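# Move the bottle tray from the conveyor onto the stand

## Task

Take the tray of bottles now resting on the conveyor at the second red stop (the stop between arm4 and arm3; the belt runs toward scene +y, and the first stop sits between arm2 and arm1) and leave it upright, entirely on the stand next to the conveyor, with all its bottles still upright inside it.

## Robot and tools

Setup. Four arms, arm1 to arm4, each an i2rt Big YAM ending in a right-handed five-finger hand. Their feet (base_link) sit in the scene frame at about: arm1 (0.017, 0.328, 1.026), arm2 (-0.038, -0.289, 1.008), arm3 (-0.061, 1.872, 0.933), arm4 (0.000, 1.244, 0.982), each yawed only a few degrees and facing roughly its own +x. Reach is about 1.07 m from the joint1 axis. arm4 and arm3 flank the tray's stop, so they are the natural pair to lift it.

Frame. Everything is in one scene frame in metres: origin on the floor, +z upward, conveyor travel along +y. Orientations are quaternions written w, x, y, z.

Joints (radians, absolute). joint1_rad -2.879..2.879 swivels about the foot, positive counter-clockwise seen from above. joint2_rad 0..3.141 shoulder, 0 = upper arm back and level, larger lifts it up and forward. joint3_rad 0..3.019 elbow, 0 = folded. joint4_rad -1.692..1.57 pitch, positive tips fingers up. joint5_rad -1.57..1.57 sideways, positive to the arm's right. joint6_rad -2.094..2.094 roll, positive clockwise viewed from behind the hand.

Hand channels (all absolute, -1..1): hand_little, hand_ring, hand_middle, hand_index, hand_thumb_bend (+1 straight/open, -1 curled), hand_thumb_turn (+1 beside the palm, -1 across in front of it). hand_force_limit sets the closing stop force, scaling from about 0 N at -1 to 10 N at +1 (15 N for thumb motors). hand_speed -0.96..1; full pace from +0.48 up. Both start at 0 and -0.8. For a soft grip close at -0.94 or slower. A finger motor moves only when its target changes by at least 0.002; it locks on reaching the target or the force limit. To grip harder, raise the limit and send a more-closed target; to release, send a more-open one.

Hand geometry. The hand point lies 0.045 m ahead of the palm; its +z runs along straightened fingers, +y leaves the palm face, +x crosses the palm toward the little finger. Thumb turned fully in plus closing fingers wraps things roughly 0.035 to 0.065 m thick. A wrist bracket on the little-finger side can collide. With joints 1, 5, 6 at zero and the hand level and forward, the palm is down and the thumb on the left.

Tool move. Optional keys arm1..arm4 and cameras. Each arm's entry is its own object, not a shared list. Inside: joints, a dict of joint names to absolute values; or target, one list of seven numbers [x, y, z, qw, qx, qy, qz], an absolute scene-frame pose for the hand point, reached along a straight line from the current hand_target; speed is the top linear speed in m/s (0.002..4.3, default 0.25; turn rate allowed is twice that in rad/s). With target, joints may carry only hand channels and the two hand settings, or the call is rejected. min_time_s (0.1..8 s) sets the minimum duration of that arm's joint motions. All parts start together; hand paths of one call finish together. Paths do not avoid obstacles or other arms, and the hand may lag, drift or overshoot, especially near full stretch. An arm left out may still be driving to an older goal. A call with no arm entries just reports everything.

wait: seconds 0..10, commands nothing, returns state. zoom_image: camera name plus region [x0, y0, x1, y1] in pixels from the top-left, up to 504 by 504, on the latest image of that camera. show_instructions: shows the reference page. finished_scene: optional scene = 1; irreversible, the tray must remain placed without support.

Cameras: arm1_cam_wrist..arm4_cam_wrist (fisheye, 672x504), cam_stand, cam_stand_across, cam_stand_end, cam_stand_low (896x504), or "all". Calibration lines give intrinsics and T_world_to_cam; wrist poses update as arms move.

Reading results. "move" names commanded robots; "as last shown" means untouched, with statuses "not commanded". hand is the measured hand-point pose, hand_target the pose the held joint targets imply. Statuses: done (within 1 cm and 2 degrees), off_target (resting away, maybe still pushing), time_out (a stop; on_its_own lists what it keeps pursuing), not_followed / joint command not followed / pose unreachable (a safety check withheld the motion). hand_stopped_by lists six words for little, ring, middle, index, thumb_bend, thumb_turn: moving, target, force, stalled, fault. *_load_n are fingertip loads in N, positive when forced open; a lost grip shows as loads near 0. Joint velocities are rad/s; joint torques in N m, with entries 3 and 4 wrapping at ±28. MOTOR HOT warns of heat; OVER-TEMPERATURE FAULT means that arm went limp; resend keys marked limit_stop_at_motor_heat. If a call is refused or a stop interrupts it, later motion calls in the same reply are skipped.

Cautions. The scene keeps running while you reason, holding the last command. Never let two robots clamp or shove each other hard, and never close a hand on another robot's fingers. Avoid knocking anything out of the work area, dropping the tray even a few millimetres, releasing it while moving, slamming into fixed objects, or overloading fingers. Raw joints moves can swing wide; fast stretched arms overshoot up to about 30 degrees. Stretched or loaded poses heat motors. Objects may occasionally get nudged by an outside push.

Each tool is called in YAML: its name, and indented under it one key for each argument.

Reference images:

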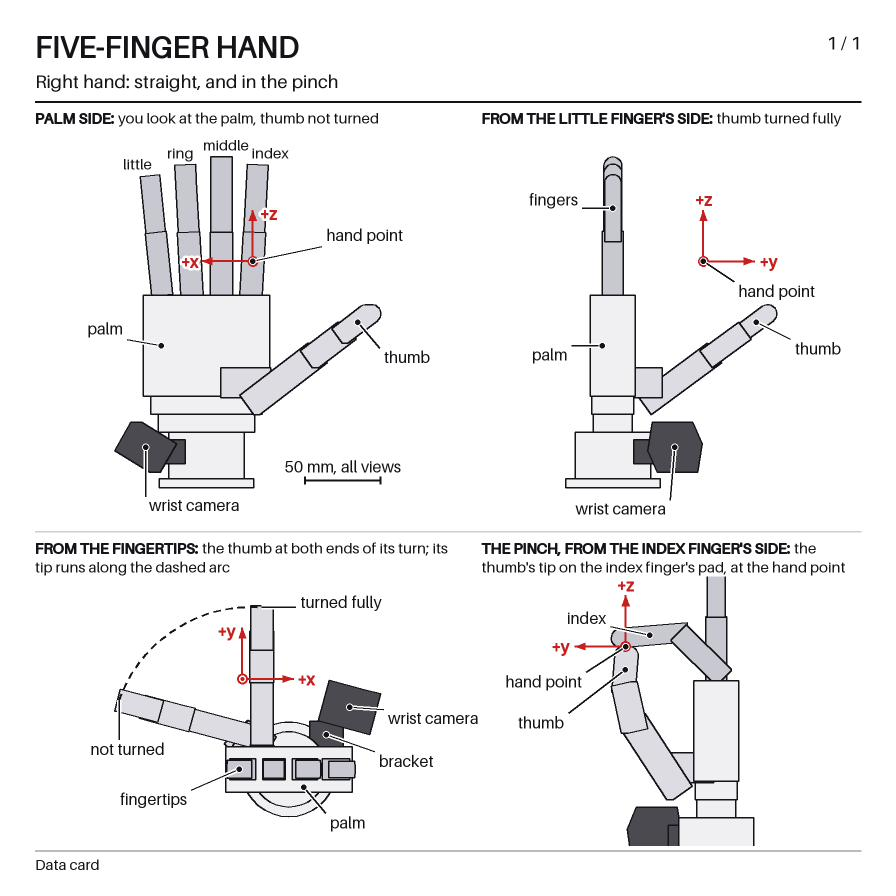

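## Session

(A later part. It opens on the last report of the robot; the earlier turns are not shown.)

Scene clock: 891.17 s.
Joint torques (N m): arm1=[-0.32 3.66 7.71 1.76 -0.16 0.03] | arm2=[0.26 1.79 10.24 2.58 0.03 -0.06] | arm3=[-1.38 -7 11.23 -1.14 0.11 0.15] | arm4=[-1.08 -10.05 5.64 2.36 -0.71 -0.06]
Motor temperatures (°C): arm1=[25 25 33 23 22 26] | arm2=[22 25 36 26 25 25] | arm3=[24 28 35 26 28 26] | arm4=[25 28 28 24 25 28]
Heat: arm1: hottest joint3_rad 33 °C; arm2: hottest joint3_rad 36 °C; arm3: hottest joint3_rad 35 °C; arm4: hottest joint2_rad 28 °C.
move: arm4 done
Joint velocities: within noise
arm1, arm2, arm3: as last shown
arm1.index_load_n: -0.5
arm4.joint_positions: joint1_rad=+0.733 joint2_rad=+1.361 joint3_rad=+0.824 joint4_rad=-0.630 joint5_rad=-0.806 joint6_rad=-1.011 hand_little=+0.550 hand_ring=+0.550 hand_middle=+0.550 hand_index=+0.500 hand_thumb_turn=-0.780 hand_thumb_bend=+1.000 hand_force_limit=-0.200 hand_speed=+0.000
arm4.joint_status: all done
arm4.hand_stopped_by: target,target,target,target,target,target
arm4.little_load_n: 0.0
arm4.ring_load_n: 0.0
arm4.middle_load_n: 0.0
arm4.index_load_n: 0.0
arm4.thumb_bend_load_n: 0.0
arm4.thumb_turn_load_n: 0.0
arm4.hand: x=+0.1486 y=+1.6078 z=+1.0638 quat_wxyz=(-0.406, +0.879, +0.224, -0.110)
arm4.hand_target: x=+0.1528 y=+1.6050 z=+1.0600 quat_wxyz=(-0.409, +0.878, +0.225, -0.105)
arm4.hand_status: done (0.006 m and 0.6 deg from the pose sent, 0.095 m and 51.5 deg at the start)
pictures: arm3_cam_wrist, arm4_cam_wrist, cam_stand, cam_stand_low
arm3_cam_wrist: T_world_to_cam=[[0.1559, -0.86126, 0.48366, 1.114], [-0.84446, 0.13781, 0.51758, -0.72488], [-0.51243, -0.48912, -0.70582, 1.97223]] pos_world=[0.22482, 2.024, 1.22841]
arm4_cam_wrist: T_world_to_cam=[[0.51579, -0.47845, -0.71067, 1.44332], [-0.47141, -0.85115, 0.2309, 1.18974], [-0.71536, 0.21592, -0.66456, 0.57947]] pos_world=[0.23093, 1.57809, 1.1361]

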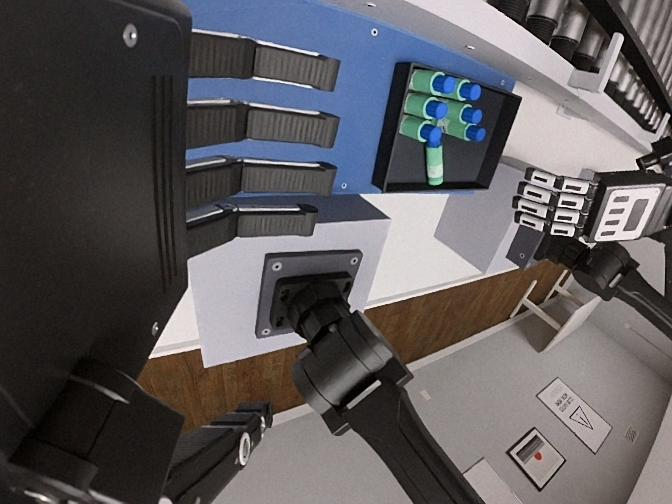

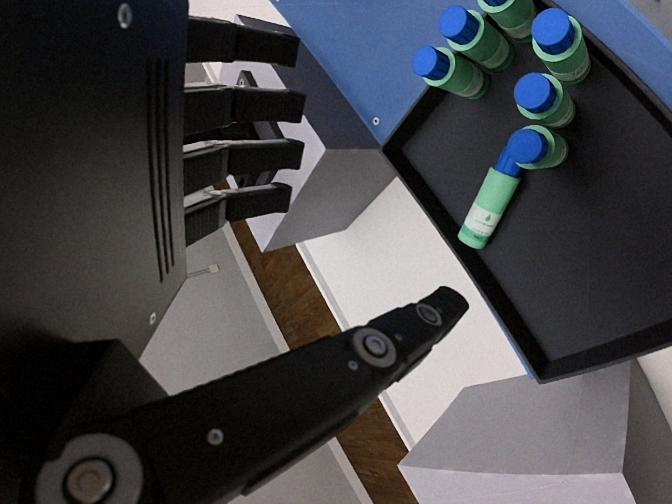

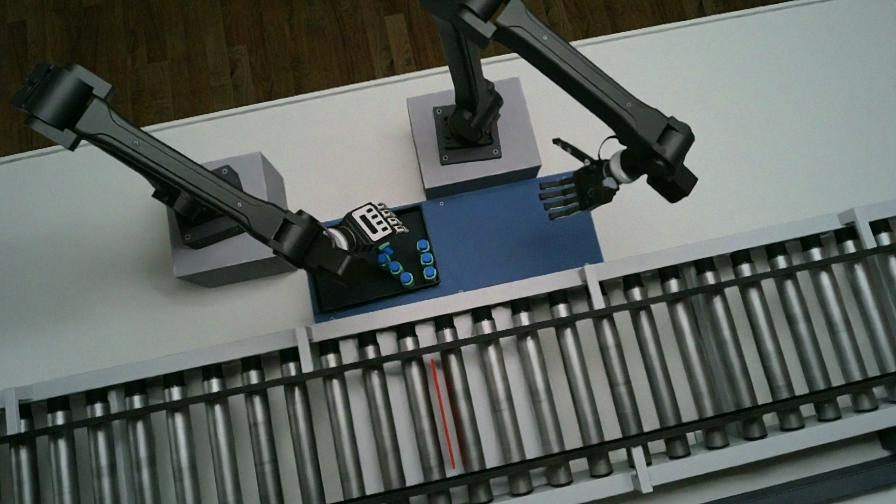

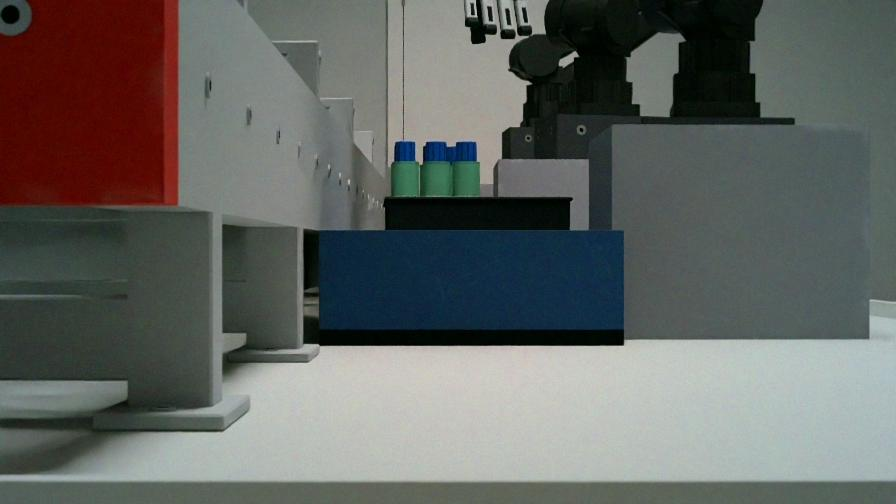

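move:
  arm4: {"target":[0.157,1.612,0.96,-0.4093,0.8778,0.2254,-0.1051],"speed":0.15}
  cameras: ["cam_stand","arm4_cam_wrist","arm3_cam_wrist","cam_stand_low"]

zoom_image:
  camera: "arm4_cam_wrist"
  region: [180, 0, 580, 400]

zoom_image:
  camera: "arm3_cam_wrist"
  region: [370, 50, 530, 200]

zoom_image:
  camera: "cam_stand_low"
  region: [360, 40, 560, 240]

Scene clock: 894.00 s.
Joint torques (N m): arm1=[-0.09 3.84 7.54 1.65 -0.14 0.07] | arm2=[0.5 1.38 10.19 2.5 0 -0.05] | arm3=[-1.49 -7 11.23 -1.16 0.11 0.16] | arm4=[-0.5 -11.46 4.51 2.39 -0.59 0.03]
Motor temperatures (°C): arm1=[25 25 33 23 22 26] | arm2=[22 25 36 26 25 25] | arm3=[24 28 35 26 28 26] | arm4=[25 28 28 24 25 28]
Heat: arm1: hottest joint3_rad 33 °C; arm2: hottest joint3_rad 36 °C; arm3: hottest joint3_rad 35 °C; arm4: hottest joint2_rad 28 °C.
move: arm4 done
Joint velocities: within noise
arm1.joint_positions: joint1_rad=+0.098 joint2_rad=+0.547 joint3_rad=+1.374 joint4_rad=-1.301 joint5_rad=-0.090 joint6_rad=-1.151 hand_little=+1.000 hand_ring=+1.000 hand_middle=+1.000 hand_index=+1.000 hand_thumb_turn=+1.000 hand_thumb_bend=+1.000 hand_force_limit=+0.000 hand_speed=-0.800
arm1.joint_status: not commanded
arm1.hand_stopped_by: target,target,target,target,target,target
arm1.little_load_n: 0.0
arm1.ring_load_n: 0.0
arm1.middle_load_n: 0.0
arm1.index_load_n: 0.0
arm1.thumb_bend_load_n: 0.0
arm1.thumb_turn_load_n: 0.0
arm1.hand: x=+0.2290 y=+0.3345 z=+1.5209 quat_wxyz=(-0.189, +0.849, -0.087, +0.486)
arm1.hand_target: x=+0.2278 y=+0.3343 z=+1.5297 quat_wxyz=(-0.191, +0.843, -0.086, +0.495)
arm1.hand_status: not commanded
arm2.joint_positions: joint1_rad=-0.023 joint2_rad=+0.637 joint3_rad=+1.321 joint4_rad=-1.164 joint5_rad=-0.169 joint6_rad=-1.285 hand_little=+1.000 hand_ring=+1.000 hand_middle=+1.000 hand_index=+1.000 hand_thumb_turn=+1.000 hand_thumb_bend=+1.000 hand_force_limit=+0.000 hand_speed=-0.800
arm2.joint_status: not commanded
arm2.hand_stopped_by: target,target,target,target,target,target
arm2.little_load_n: 0.0
arm2.ring_load_n: 0.0
arm2.middle_load_n: 0.0
arm2.index_load_n: 0.0
arm2.thumb_bend_load_n: 0.0
arm2.thumb_turn_load_n: 0.0
arm2.hand: x=+0.2284 y=-0.3437 z=+1.4937 quat_wxyz=(-0.109, +0.840, -0.138, +0.514)
arm2.hand_target: x=+0.2275 y=-0.3436 z=+1.5044 quat_wxyz=(-0.110, +0.834, -0.136, +0.524)
arm2.hand_status: not commanded
arm3.joint_positions: joint1_rad=+0.826 joint2_rad=+1.357 joint3_rad=+1.116 joint4_rad=-1.653 joint5_rad=+0.340 joint6_rad=-0.704 hand_little=+0.191 hand_ring=+0.210 hand_middle=+0.210 hand_index=+0.210 hand_thumb_turn=+1.000 hand_thumb_bend=+1.000 hand_force_limit=+0.700 hand_speed=-0.850
arm3.joint_status: not commanded
arm3.hand_stopped_by: target,target,target,target,target,target
arm3.little_load_n: 0.0
arm3.ring_load_n: 0.0
arm3.middle_load_n: 0.0
arm3.index_load_n: 0.0
arm3.thumb_bend_load_n: 0.0
arm3.thumb_turn_load_n: 0.0
arm3.hand: x=+0.1649 y=+1.9709 z=+1.1426 quat_wxyz=(+0.225, +0.974, -0.034, +0.016)
arm3.hand_target: x=+0.1698 y=+1.9798 z=+1.1498 quat_wxyz=(+0.220, +0.975, -0.038, +0.022)
arm3.hand_status: not commanded
arm4.joint_positions: joint1_rad=+0.733 joint2_rad=+1.590 joint3_rad=+0.725 joint4_rad=-0.301 joint5_rad=-0.806 joint6_rad=-1.011 hand_little=+0.550 hand_ring=+0.550 hand_middle=+0.550 hand_index=+0.500 hand_thumb_turn=-0.780 hand_thumb_bend=+1.000 hand_force_limit=-0.200 hand_speed=+0.000
arm4.joint_status: not commanded
arm4.hand_stopped_by: target,target,target,target,target,target
arm4.little_load_n: 0.0
arm4.ring_load_n: 0.0
arm4.middle_load_n: 0.0
arm4.index_load_n: 0.0
arm4.thumb_bend_load_n: 0.0
arm4.thumb_turn_load_n: 0.0
arm4.hand: x=+0.1548 y=+1.6131 z=+0.9612 quat_wxyz=(-0.407, +0.879, +0.225, -0.109)
arm4.hand_target: x=+0.1569 y=+1.6120 z=+0.9600 quat_wxyz=(-0.409, +0.878, +0.225, -0.105)
arm4.hand_status: done (0.003 m and 0.6 deg from the pose sent, 0.104 m and 0.6 deg at the start)
pictures: arm3_cam_wrist, arm4_cam_wrist, cam_stand, cam_stand_low
arm3_cam_wrist: T_world_to_cam=[[0.1559, -0.86126, 0.48366, 1.114], [-0.84446, 0.13781, 0.51758, -0.72488], [-0.51243, -0.48912, -0.70582, 1.97223]] pos_world=[0.22482, 2.024, 1.22841]
arm4_cam_wrist: T_world_to_cam=[[0.51628, -0.47783, -0.71073, 1.36866], [-0.47159, -0.85135, 0.22981, 1.22226], [-0.71488, 0.21653, -0.66487, 0.51385]] pos_world=[0.23714, 1.58329, 1.0335]

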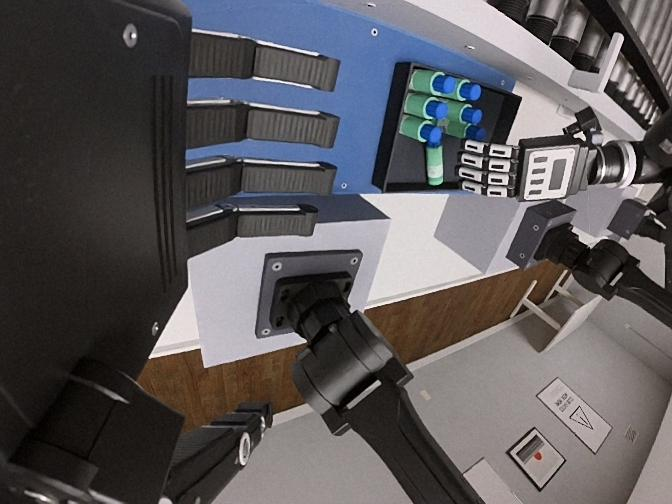

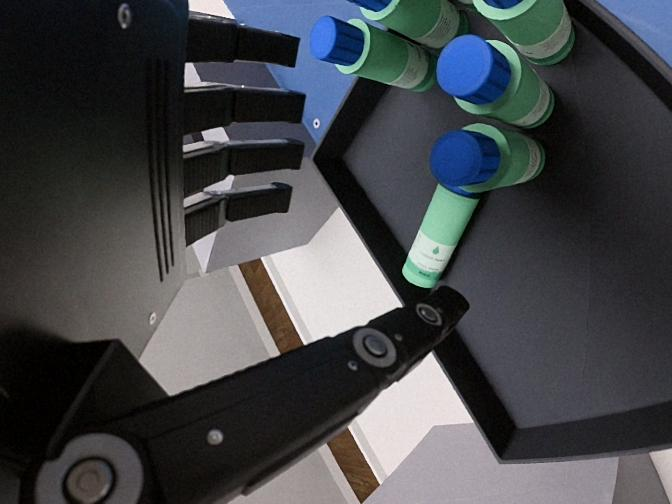

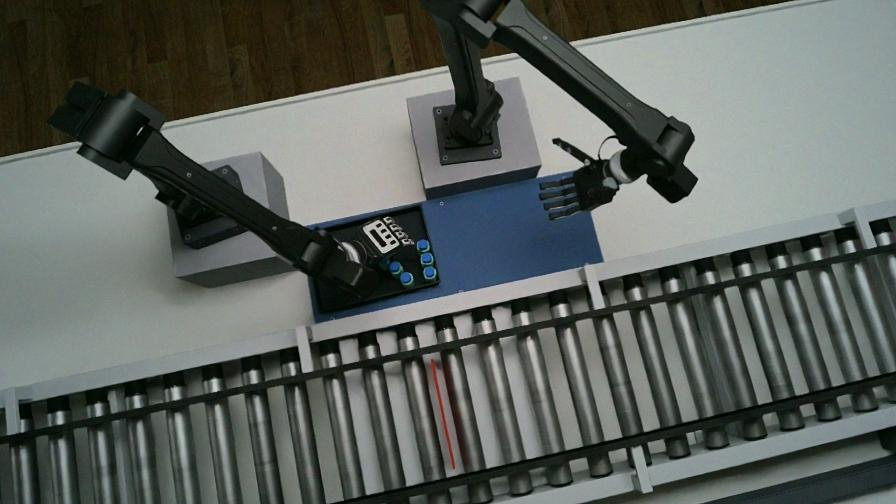

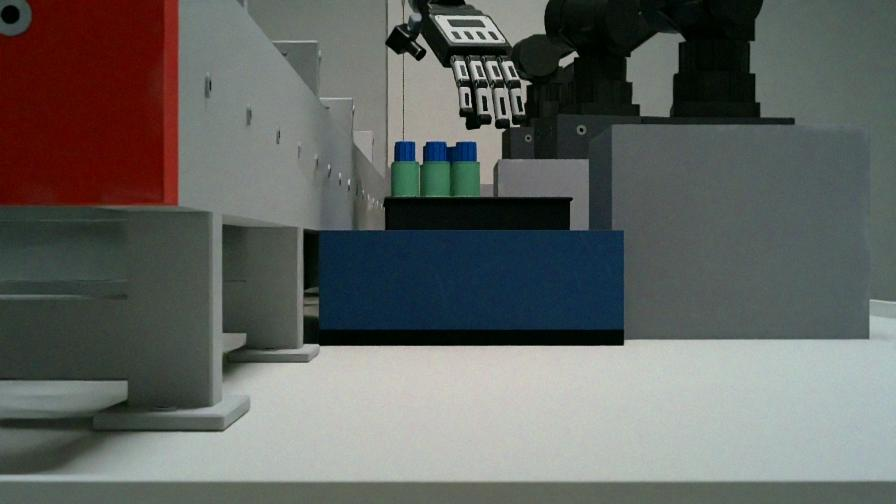

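Scaled by 1.260 from the camera's image (finer frame: 960x720).

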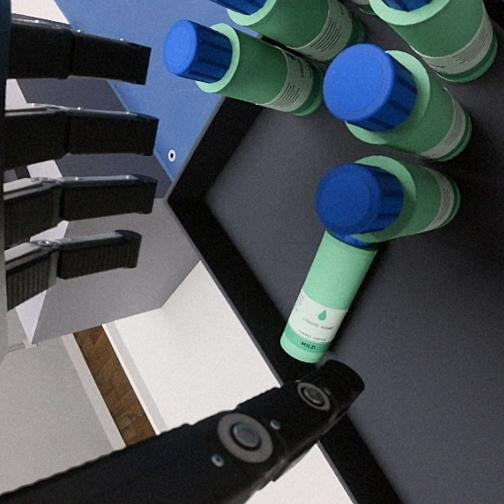

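Scaled by 3.150 from the camera's image (finer frame: 960x720).

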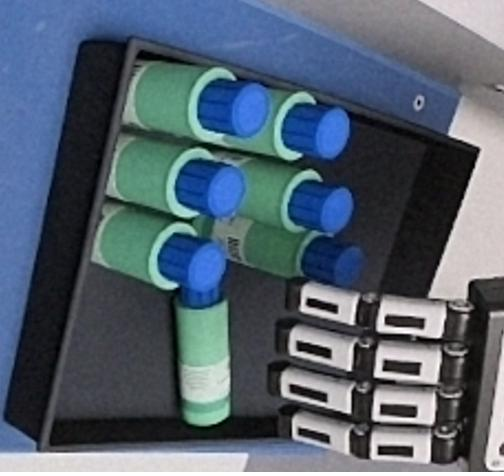

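Scaled by 2.520 from the camera's image (finer frame: 1280x720).

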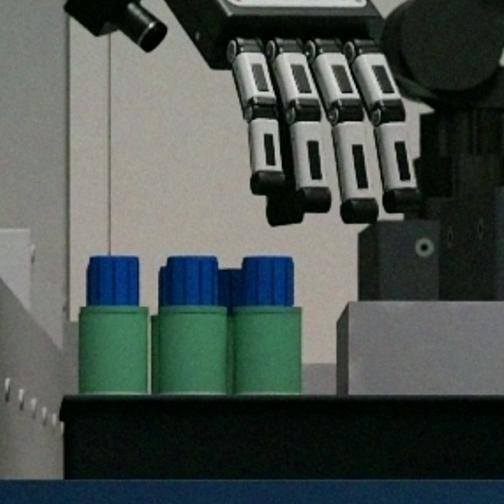

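move:
  arm4: {"target":[0.154,1.6115,0.895,-0.4093,0.8778,0.2254,-0.1051],"speed":0.1,"joints":{"hand_index":0.4,"hand_middle":0.3,"hand_ring":0.2,"hand_little":0.1}}
  cameras: ["cam_stand","arm4_cam_wrist","arm3_cam_wrist","cam_stand_low"]

zoom_image:
  camera: "arm4_cam_wrist"
  region: [180, 0, 580, 400]

zoom_image:
  camera: "arm3_cam_wrist"
  region: [370, 50, 530, 200]

zoom_image:
  camera: "cam_stand_low"
  region: [360, 40, 560, 240]

zoom_image:
  camera: "cam_stand"
  region: [340, 200, 450, 310]

Scene clock: 899.33 s.
Joint torques (N m): arm1=[-0.38 3.31 7.82 1.59 -0.16 0.09] | arm2=[0.38 1.44 10.22 2.61 0.01 -0.05] | arm3=[-1.38 -6.89 11.23 -1.14 0.11 0.15] | arm4=[0.15 -12.1 3.29 2.36 -0.47 0.11]
Motor temperatures (°C): arm1=[25 25 33 23 22 26] | arm2=[22 25 36 26 25 25] | arm3=[24 28 35 26 28 26] | arm4=[25 28 28 24 25 28]
Heat: arm1: hottest joint3_rad 33 °C; arm2: hottest joint3_rad 36 °C; arm3: hottest joint3_rad 35 °C; arm4: hottest joint2_rad 28 °C.
move: arm4 done
Joint velocities: within noise
arm1, arm2, arm3: as last shown
arm1.index_load_n: 0.5
arm4.joint_positions: joint1_rad=+0.733 joint2_rad=+1.764 joint3_rad=+0.687 joint4_rad=-0.077 joint5_rad=-0.806 joint6_rad=-1.011 hand_little=+0.100 hand_ring=+0.200 hand_middle=+0.300 hand_index=+0.400 hand_thumb_turn=-0.780 hand_thumb_bend=+1.000 hand_force_limit=-0.200 hand_speed=+0.000
arm4.joint_status: all done
arm4.hand_stopped_by: target,target,target,target,target,target
arm4.little_load_n: 0.0
arm4.ring_load_n: 0.5
arm4.middle_load_n: 0.0
arm4.index_load_n: 0.0
arm4.thumb_bend_load_n: 0.0
arm4.thumb_turn_load_n: 0.0
arm4.hand: x=+0.1558 y=+1.6129 z=+0.8974 quat_wxyz=(-0.410, +0.877, +0.227, -0.105)
arm4.hand_target: x=+0.1540 y=+1.6115 z=+0.8950 quat_wxyz=(-0.409, +0.878, +0.225, -0.105)
arm4.hand_status: done (0.003 m and 0.2 deg from the pose sent, 0.066 m and 0.6 deg at the start)
pictures: arm3_cam_wrist, arm4_cam_wrist, cam_stand, cam_stand_low
arm3_cam_wrist: T_world_to_cam=[[0.1559, -0.86126, 0.48366, 1.114], [-0.84446, 0.13781, 0.51758, -0.72488], [-0.51243, -0.48912, -0.70582, 1.97223]] pos_world=[0.22482, 2.024, 1.22841]
arm4_cam_wrist: T_world_to_cam=[[0.52175, -0.47131, -0.71108, 1.31173], [-0.47313, -0.85346, 0.21852, 1.25099], [-0.70987, 0.22242, -0.66829, 0.46494]] pos_world=[0.23754, 1.58249, 0.97009]

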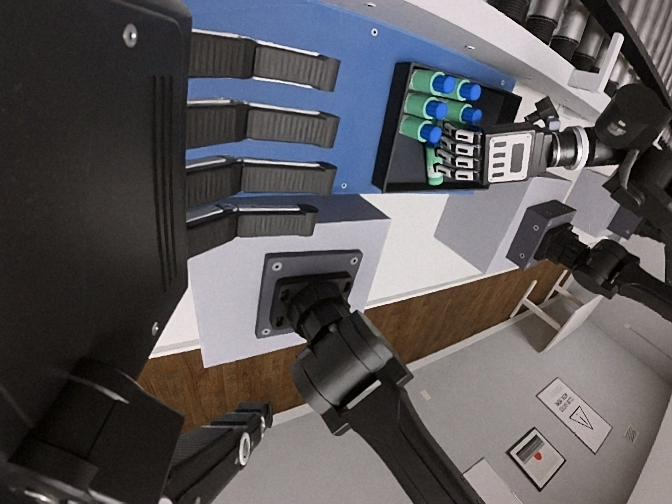

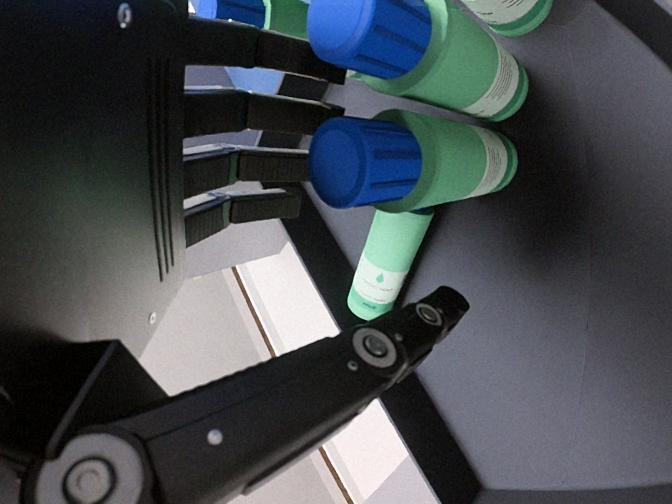

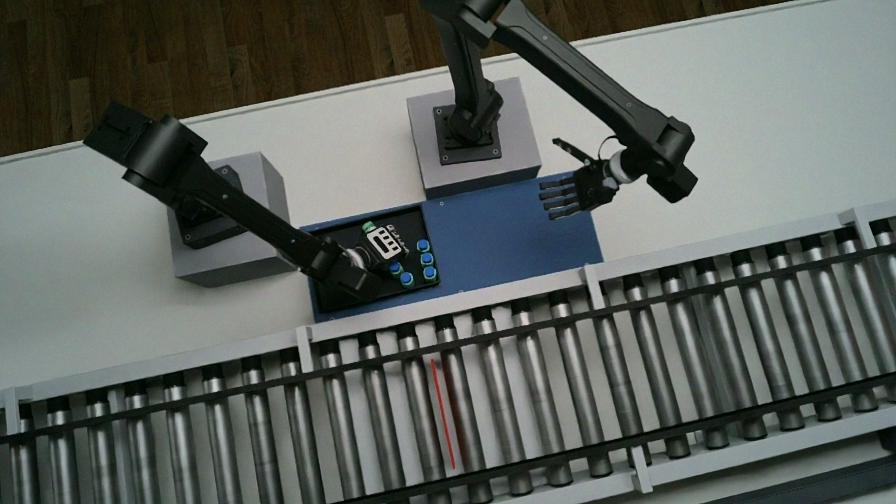

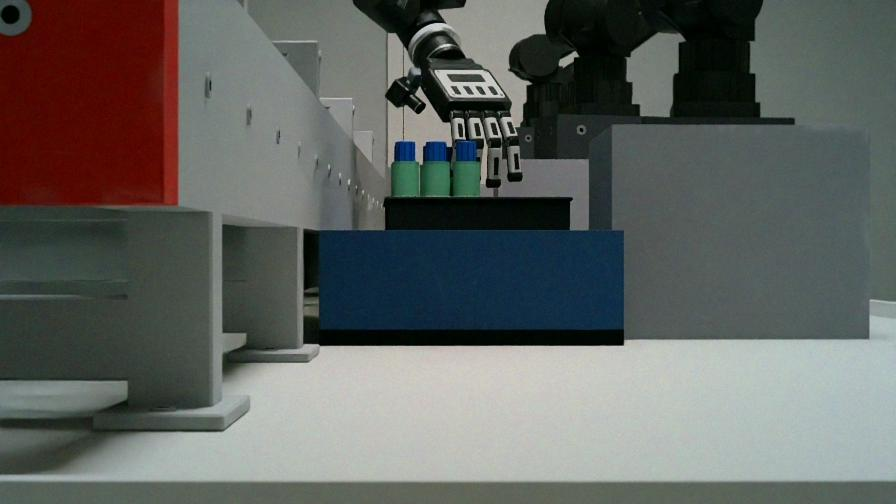

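Scaled by 1.260 from the camera's image (finer frame: 960x720).

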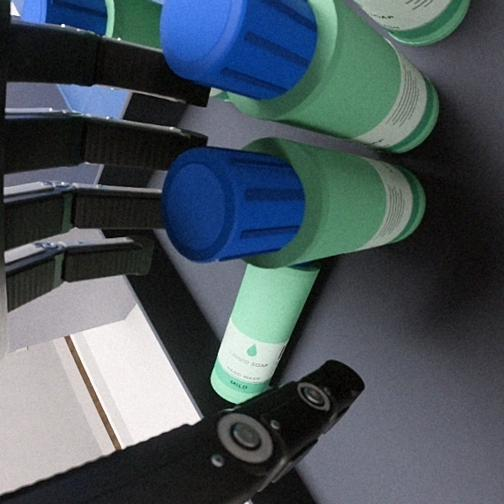

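Scaled by 3.150 from the camera's image (finer frame: 960x720).

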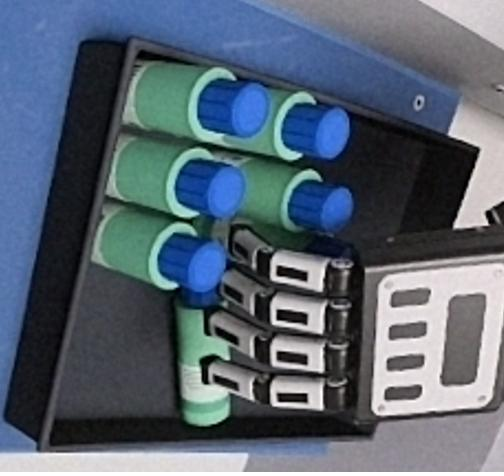

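Scaled by 2.520 from the camera's image (finer frame: 1280x720).

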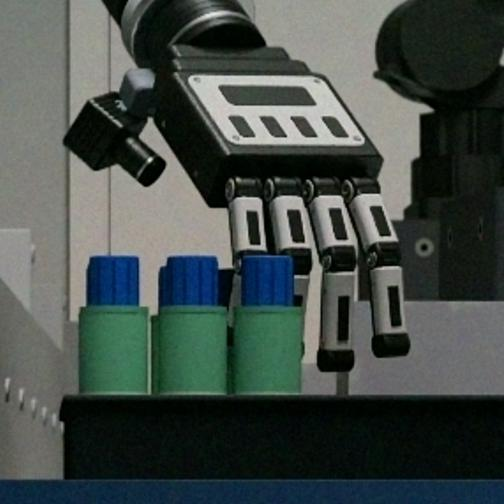

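Scaled by 4.582 from the camera's image (finer frame: 1280x720).

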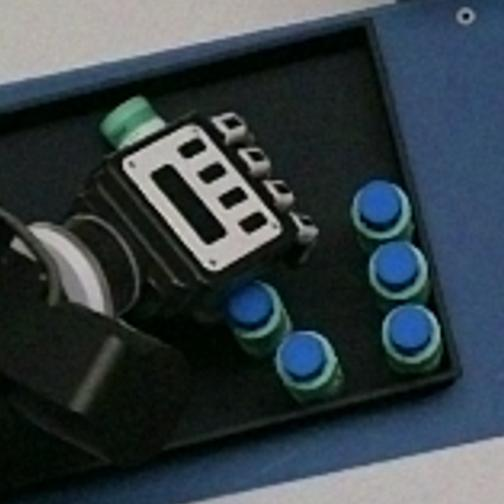

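move:
  arm4: {"target":[0.1475,1.610,0.895,-0.3707,0.8949,0.2298,-0.0952],"speed":0.1,"joints":{"hand_index":0.4,"hand_middle":1.0,"hand_ring":1.0,"hand_little":0.1}}

move:
  arm4: {"target":[0.1472,1.610,0.868,-0.3707,0.8949,0.2298,-0.0952],"speed":0.05}
  cameras: ["cam_stand","arm4_cam_wrist","arm3_cam_wrist","cam_stand_low","cam_stand_across"]

zoom_image:
  camera: "arm4_cam_wrist"
  region: [180, 0, 580, 400]

zoom_image:
  camera: "arm3_cam_wrist"
  region: [370, 50, 530, 200]

zoom_image:
  camera: "cam_stand_low"
  region: [360, 40, 560, 240]

zoom_image:
  camera: "cam_stand"
  region: [340, 200, 450, 310]

Scene clock: 913.27 s.
Joint torques (N m): arm1=[0.21 3.66 7.69 1.73 -0.17 0.04] | arm2=[0.38 1.73 10.21 2.61 0.02 -0.04] | arm3=[-1.49 -7 11.23 -1.16 0.11 0.16] | arm4=[0.97 -13.33 3.97 1.63 -0.36 0.26]
Motor temperatures (°C): arm1=[25 25 33 23 22 26] | arm2=[22 25 36 26 25 25] | arm3=[24 28 35 26 28 26] | arm4=[25 28 28 24 25 28]
Heat: arm1: hottest joint3_rad 33 °C; arm2: hottest joint3_rad 36 °C; arm3: hottest joint3_rad 35 °C; arm4: hottest joint2_rad 28 °C.
move: arm4 done
Joint velocities: within noise
arm1, arm2, arm3: as last shown
arm1.index_load_n: 0.0
arm3.middle_load_n: 0.5
arm4.joint_positions: joint1_rad=+0.771 joint2_rad=+1.758 joint3_rad=+0.687 joint4_rad=-0.116 joint5_rad=-0.716 joint6_rad=-1.007 hand_little=+0.100 hand_ring=+1.000 hand_middle=+1.000 hand_index=+0.400 hand_thumb_turn=-0.780 hand_thumb_bend=+1.000 hand_force_limit=-0.200 hand_speed=+0.000
arm4.joint_status: all done
arm4.hand_stopped_by: target,target,target,target,target,target
arm4.little_load_n: 0.0
arm4.ring_load_n: 0.0
arm4.middle_load_n: 0.0
arm4.index_load_n: 0.0
arm4.thumb_bend_load_n: 0.0
arm4.thumb_turn_load_n: 0.0
arm4.hand: x=+0.1511 y=+1.6060 z=+0.8892 quat_wxyz=(-0.370, +0.895, +0.230, -0.095)
arm4.hand_target: x=+0.1475 y=+1.6100 z=+0.8949 quat_wxyz=(-0.371, +0.895, +0.230, -0.095)
arm4.hand_status: done (0.008 m and 0.1 deg from the pose sent, 0.009 m and 5.1 deg at the start)
pictures: none

Scene clock: 914.43 s.
Joint torques (N m): arm1=[0.26 3.37 7.66 1.43 -0.16 0.02] | arm2=[0.44 1.61 10.29 2.65 0.02 -0.04] | arm3=[-1.38 -6.95 11.22 -1.16 0.11 0.16] | arm4=[1.03 -12.34 3.26 2.35 -0.38 0.22]
Motor temperatures (°C): arm1=[25 25 33 23 22 26] | arm2=[22 25 36 26 25 25] | arm3=[24 28 35 26 28 26] | arm4=[25 28 28 24 25 28]
Heat: arm1: hottest joint3_rad 33 °C; arm2: hottest joint3_rad 36 °C; arm3: hottest joint3_rad 35 °C; arm4: hottest joint2_rad 28 °C.
move: arm4 done
Joint velocities: within noise
arm1, arm2, arm3: as last shown
arm3.middle_load_n: 0.0
arm4.joint_positions: joint1_rad=+0.771 joint2_rad=+1.818 joint3_rad=+0.687 joint4_rad=-0.047 joint5_rad=-0.714 joint6_rad=-1.005 hand_little=+0.100 hand_ring=+1.000 hand_middle=+1.000 hand_index=+0.400 hand_thumb_turn=-0.780 hand_thumb_bend=+1.000 hand_force_limit=-0.200 hand_speed=+0.000
arm4.joint_status: not commanded
arm4.hand_stopped_by: target,target,target,target,target,target
arm4.little_load_n: 0.0
arm4.ring_load_n: 0.0
arm4.middle_load_n: 0.0
arm4.index_load_n: 0.0
arm4.thumb_bend_load_n: 0.0
arm4.thumb_turn_load_n: 0.0
arm4.hand: x=+0.1533 y=+1.6082 z=+0.8702 quat_wxyz=(-0.372, +0.894, +0.231, -0.091)
arm4.hand_target: x=+0.1473 y=+1.6099 z=+0.8681 quat_wxyz=(-0.371, +0.895, +0.230, -0.095)
arm4.hand_status: done (0.007 m and 0.5 deg from the pose sent, 0.022 m and 0.1 deg at the start)
pictures: arm3_cam_wrist, arm4_cam_wrist, cam_stand, cam_stand_across, cam_stand_low
arm3_cam_wrist: T_world_to_cam=[[0.1559, -0.86126, 0.48366, 1.114], [-0.84446, 0.13781, 0.51758, -0.72488], [-0.51243, -0.48912, -0.70582, 1.97223]] pos_world=[0.22482, 2.024, 1.22841]
arm4_cam_wrist: T_world_to_cam=[[0.55246, -0.52282, -0.64919, 1.31574], [-0.48758, -0.83439, 0.25705, 1.18981], [-0.67606, 0.17452, -0.71588, 0.55936]] pos_world=[0.23138, 1.58304, 0.94876]

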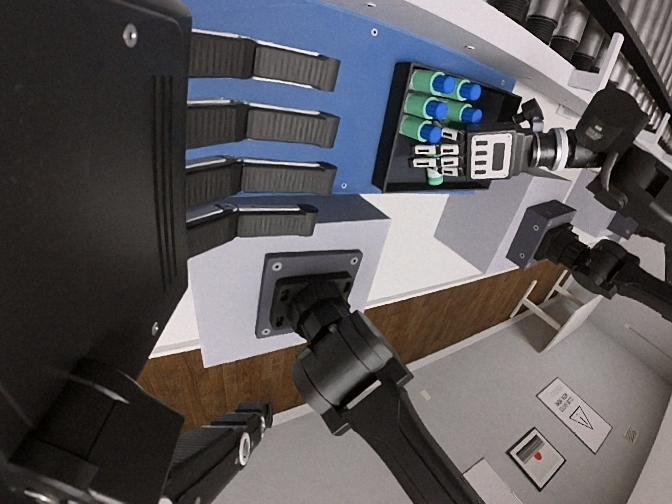

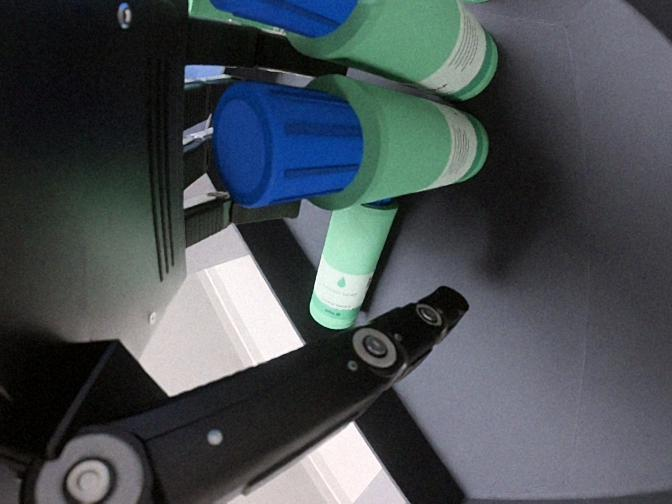

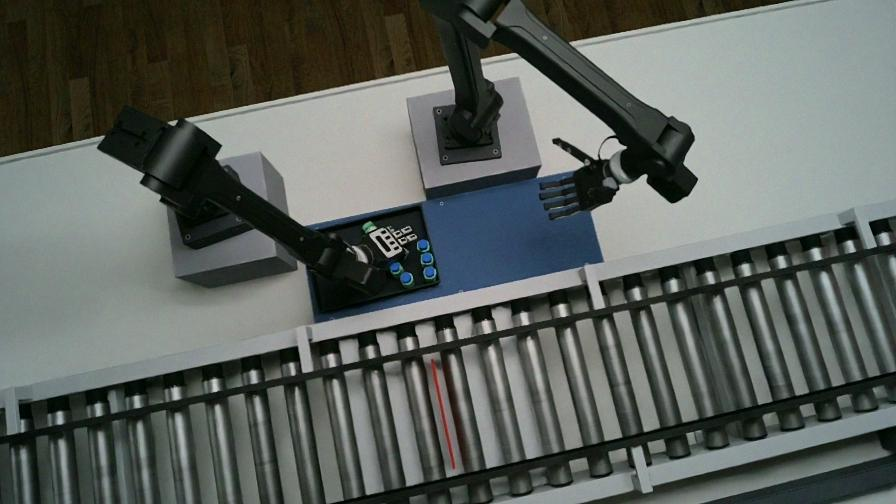

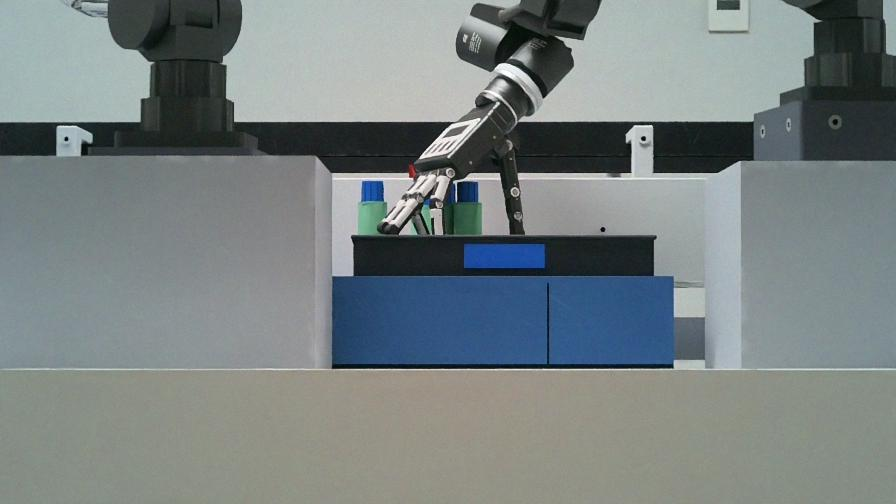

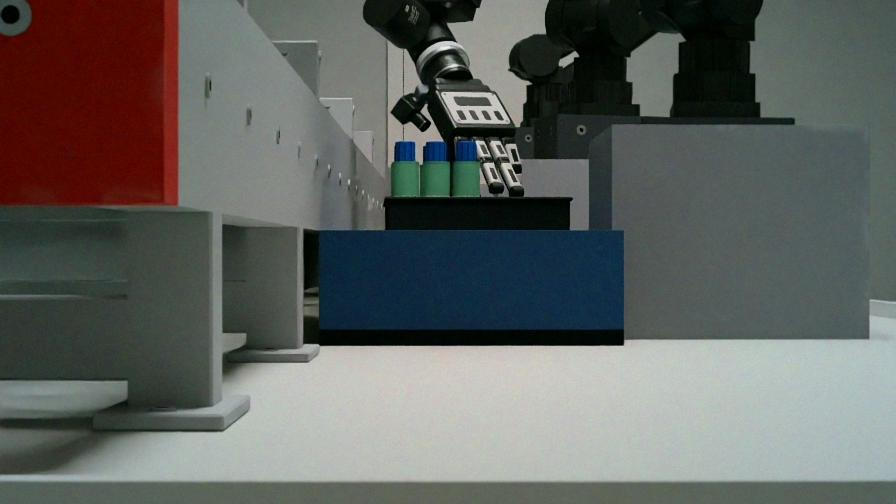

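Scaled by 1.260 from the camera's image (finer frame: 960x720).

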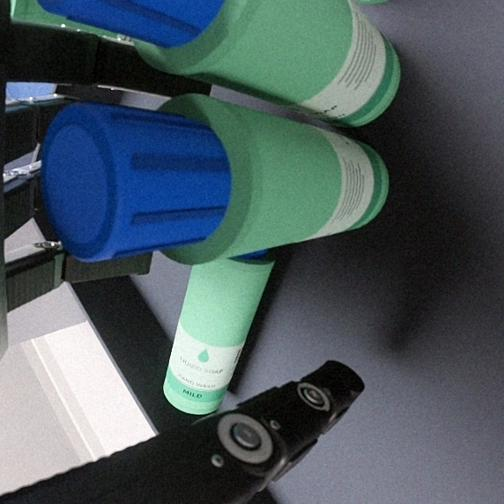

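Scaled by 3.150 from the camera's image (finer frame: 960x720).

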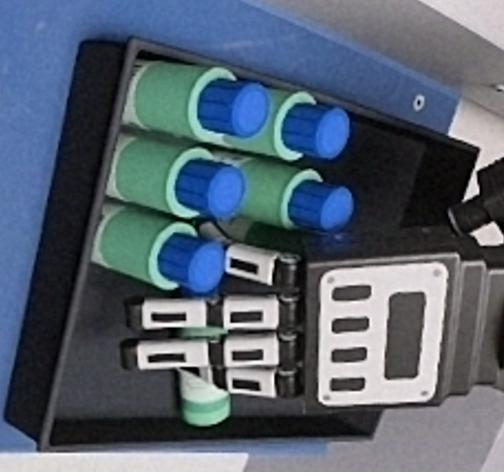

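Scaled by 2.520 from the camera's image (finer frame: 1280x720).

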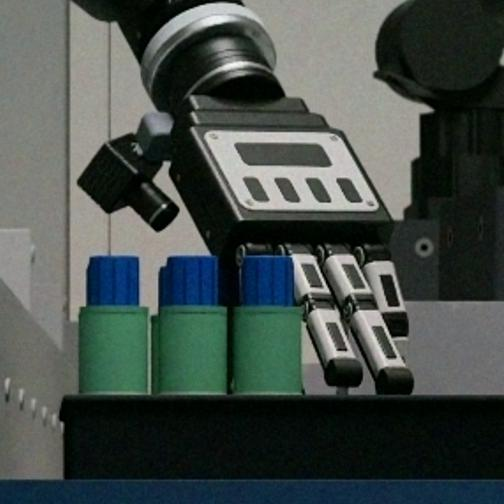

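Scaled by 4.582 from the camera's image (finer frame: 1280x720).

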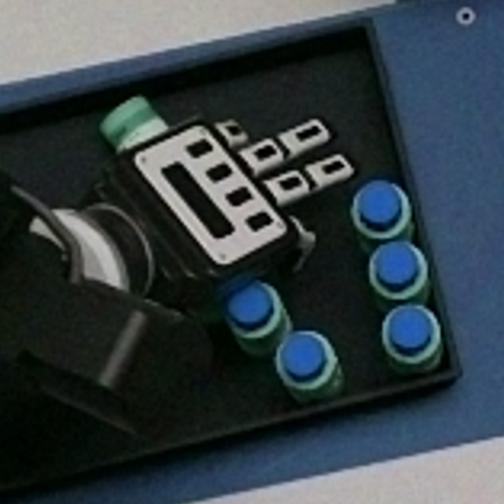

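move:
  arm4: {"target":[0.1425,1.6125,0.8555,-0.3707,0.8949,0.2298,-0.0952],"speed":0.05}
  cameras: ["arm4_cam_wrist","cam_stand_low","cam_stand_across"]

zoom_image:
  camera: "arm4_cam_wrist"
  region: [180, 0, 580, 400]

zoom_image:
  camera: "cam_stand_low"
  region: [360, 40, 560, 240]

zoom_image:
  camera: "cam_stand_across"
  region: [330, 100, 560, 250]

Scene clock: 917.93 s.
Joint torques (N m): arm1=[0.09 3.66 7.65 1.72 -0.17 0.04] | arm2=[0.38 1.79 10.28 2.58 0.03 -0.03] | arm3=[-1.38 -6.95 11.23 -1.14 0.11 0.16] | arm4=[1.2 -12.16 2.78 2.41 -0.35 0.19]
Motor temperatures (°C): arm1=[25 25 33 23 22 26] | arm2=[22 25 36 26 25 25] | arm3=[24 28 35 26 28 26] | arm4=[25 28 28 24 25 28]
Heat: arm1: hottest joint3_rad 33 °C; arm2: hottest joint3_rad 36 °C; arm3: hottest joint3_rad 35 °C; arm4: hottest joint2_rad 28 °C.
move: arm4 done
Joint velocities: within noise
arm1, arm2, arm3: as last shown
arm2.middle_load_n: 0.5
arm3.thumb_bend_load_n: -0.5
arm4.joint_positions: joint1_rad=+0.784 joint2_rad=+1.853 joint3_rad=+0.687 joint4_rad=+0.006 joint5_rad=-0.709 joint6_rad=-0.988 hand_little=+0.100 hand_ring=+1.000 hand_middle=+1.000 hand_index=+0.400 hand_thumb_turn=-0.780 hand_thumb_bend=+1.000 hand_force_limit=-0.200 hand_speed=+0.000
arm4.joint_status: not commanded
arm4.hand_stopped_by: target,target,target,target,target,target
arm4.little_load_n: 0.0
arm4.ring_load_n: -0.5
arm4.middle_load_n: 0.0
arm4.index_load_n: 0.0
arm4.thumb_bend_load_n: 0.0
arm4.thumb_turn_load_n: 0.0
arm4.hand: x=+0.1512 y=+1.6131 z=+0.8596 quat_wxyz=(-0.374, +0.893, +0.232, -0.089)
arm4.hand_target: x=+0.1426 y=+1.6124 z=+0.8557 quat_wxyz=(-0.371, +0.895, +0.230, -0.095)
arm4.hand_status: done (0.010 m and 0.9 deg from the pose sent, 0.019 m and 0.5 deg at the start)
pictures: arm4_cam_wrist, cam_stand_across, cam_stand_low
arm4_cam_wrist: T_world_to_cam=[[0.55463, -0.5196, -0.64993, 1.30774], [-0.48942, -0.83538, 0.2502, 1.20337], [-0.67295, 0.17932, -0.71763, 0.54276]] pos_world=[0.22889, 1.58745, 0.93836]

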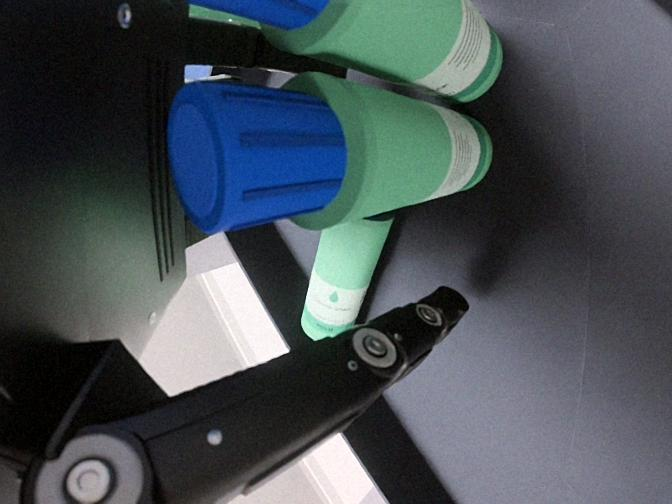

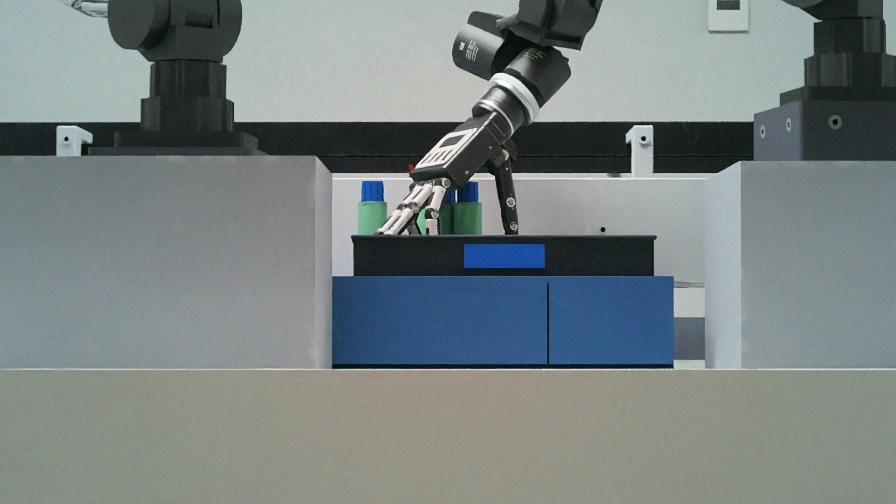

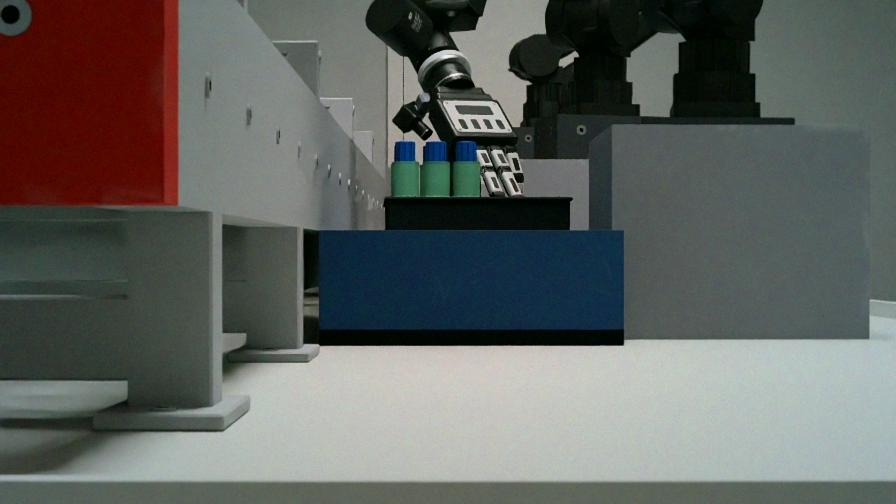

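Scaled by 1.260 from the camera's image (finer frame: 960x720).

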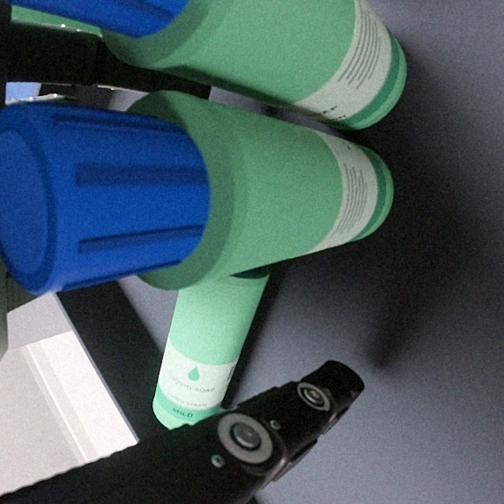

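Scaled by 2.520 from the camera's image (finer frame: 1280x720).

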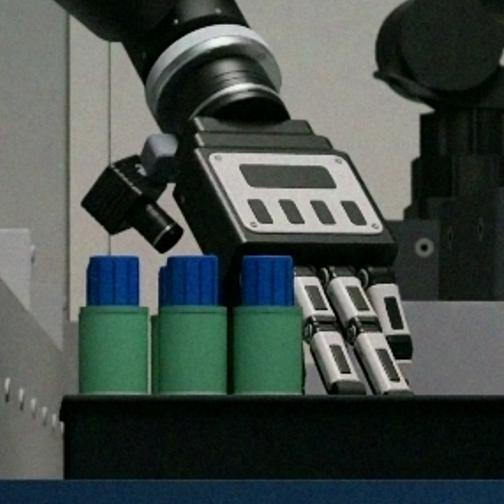

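Scaled by 2.191 from the camera's image (finer frame: 1280x720).

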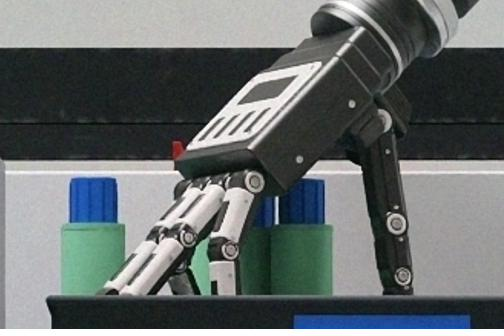

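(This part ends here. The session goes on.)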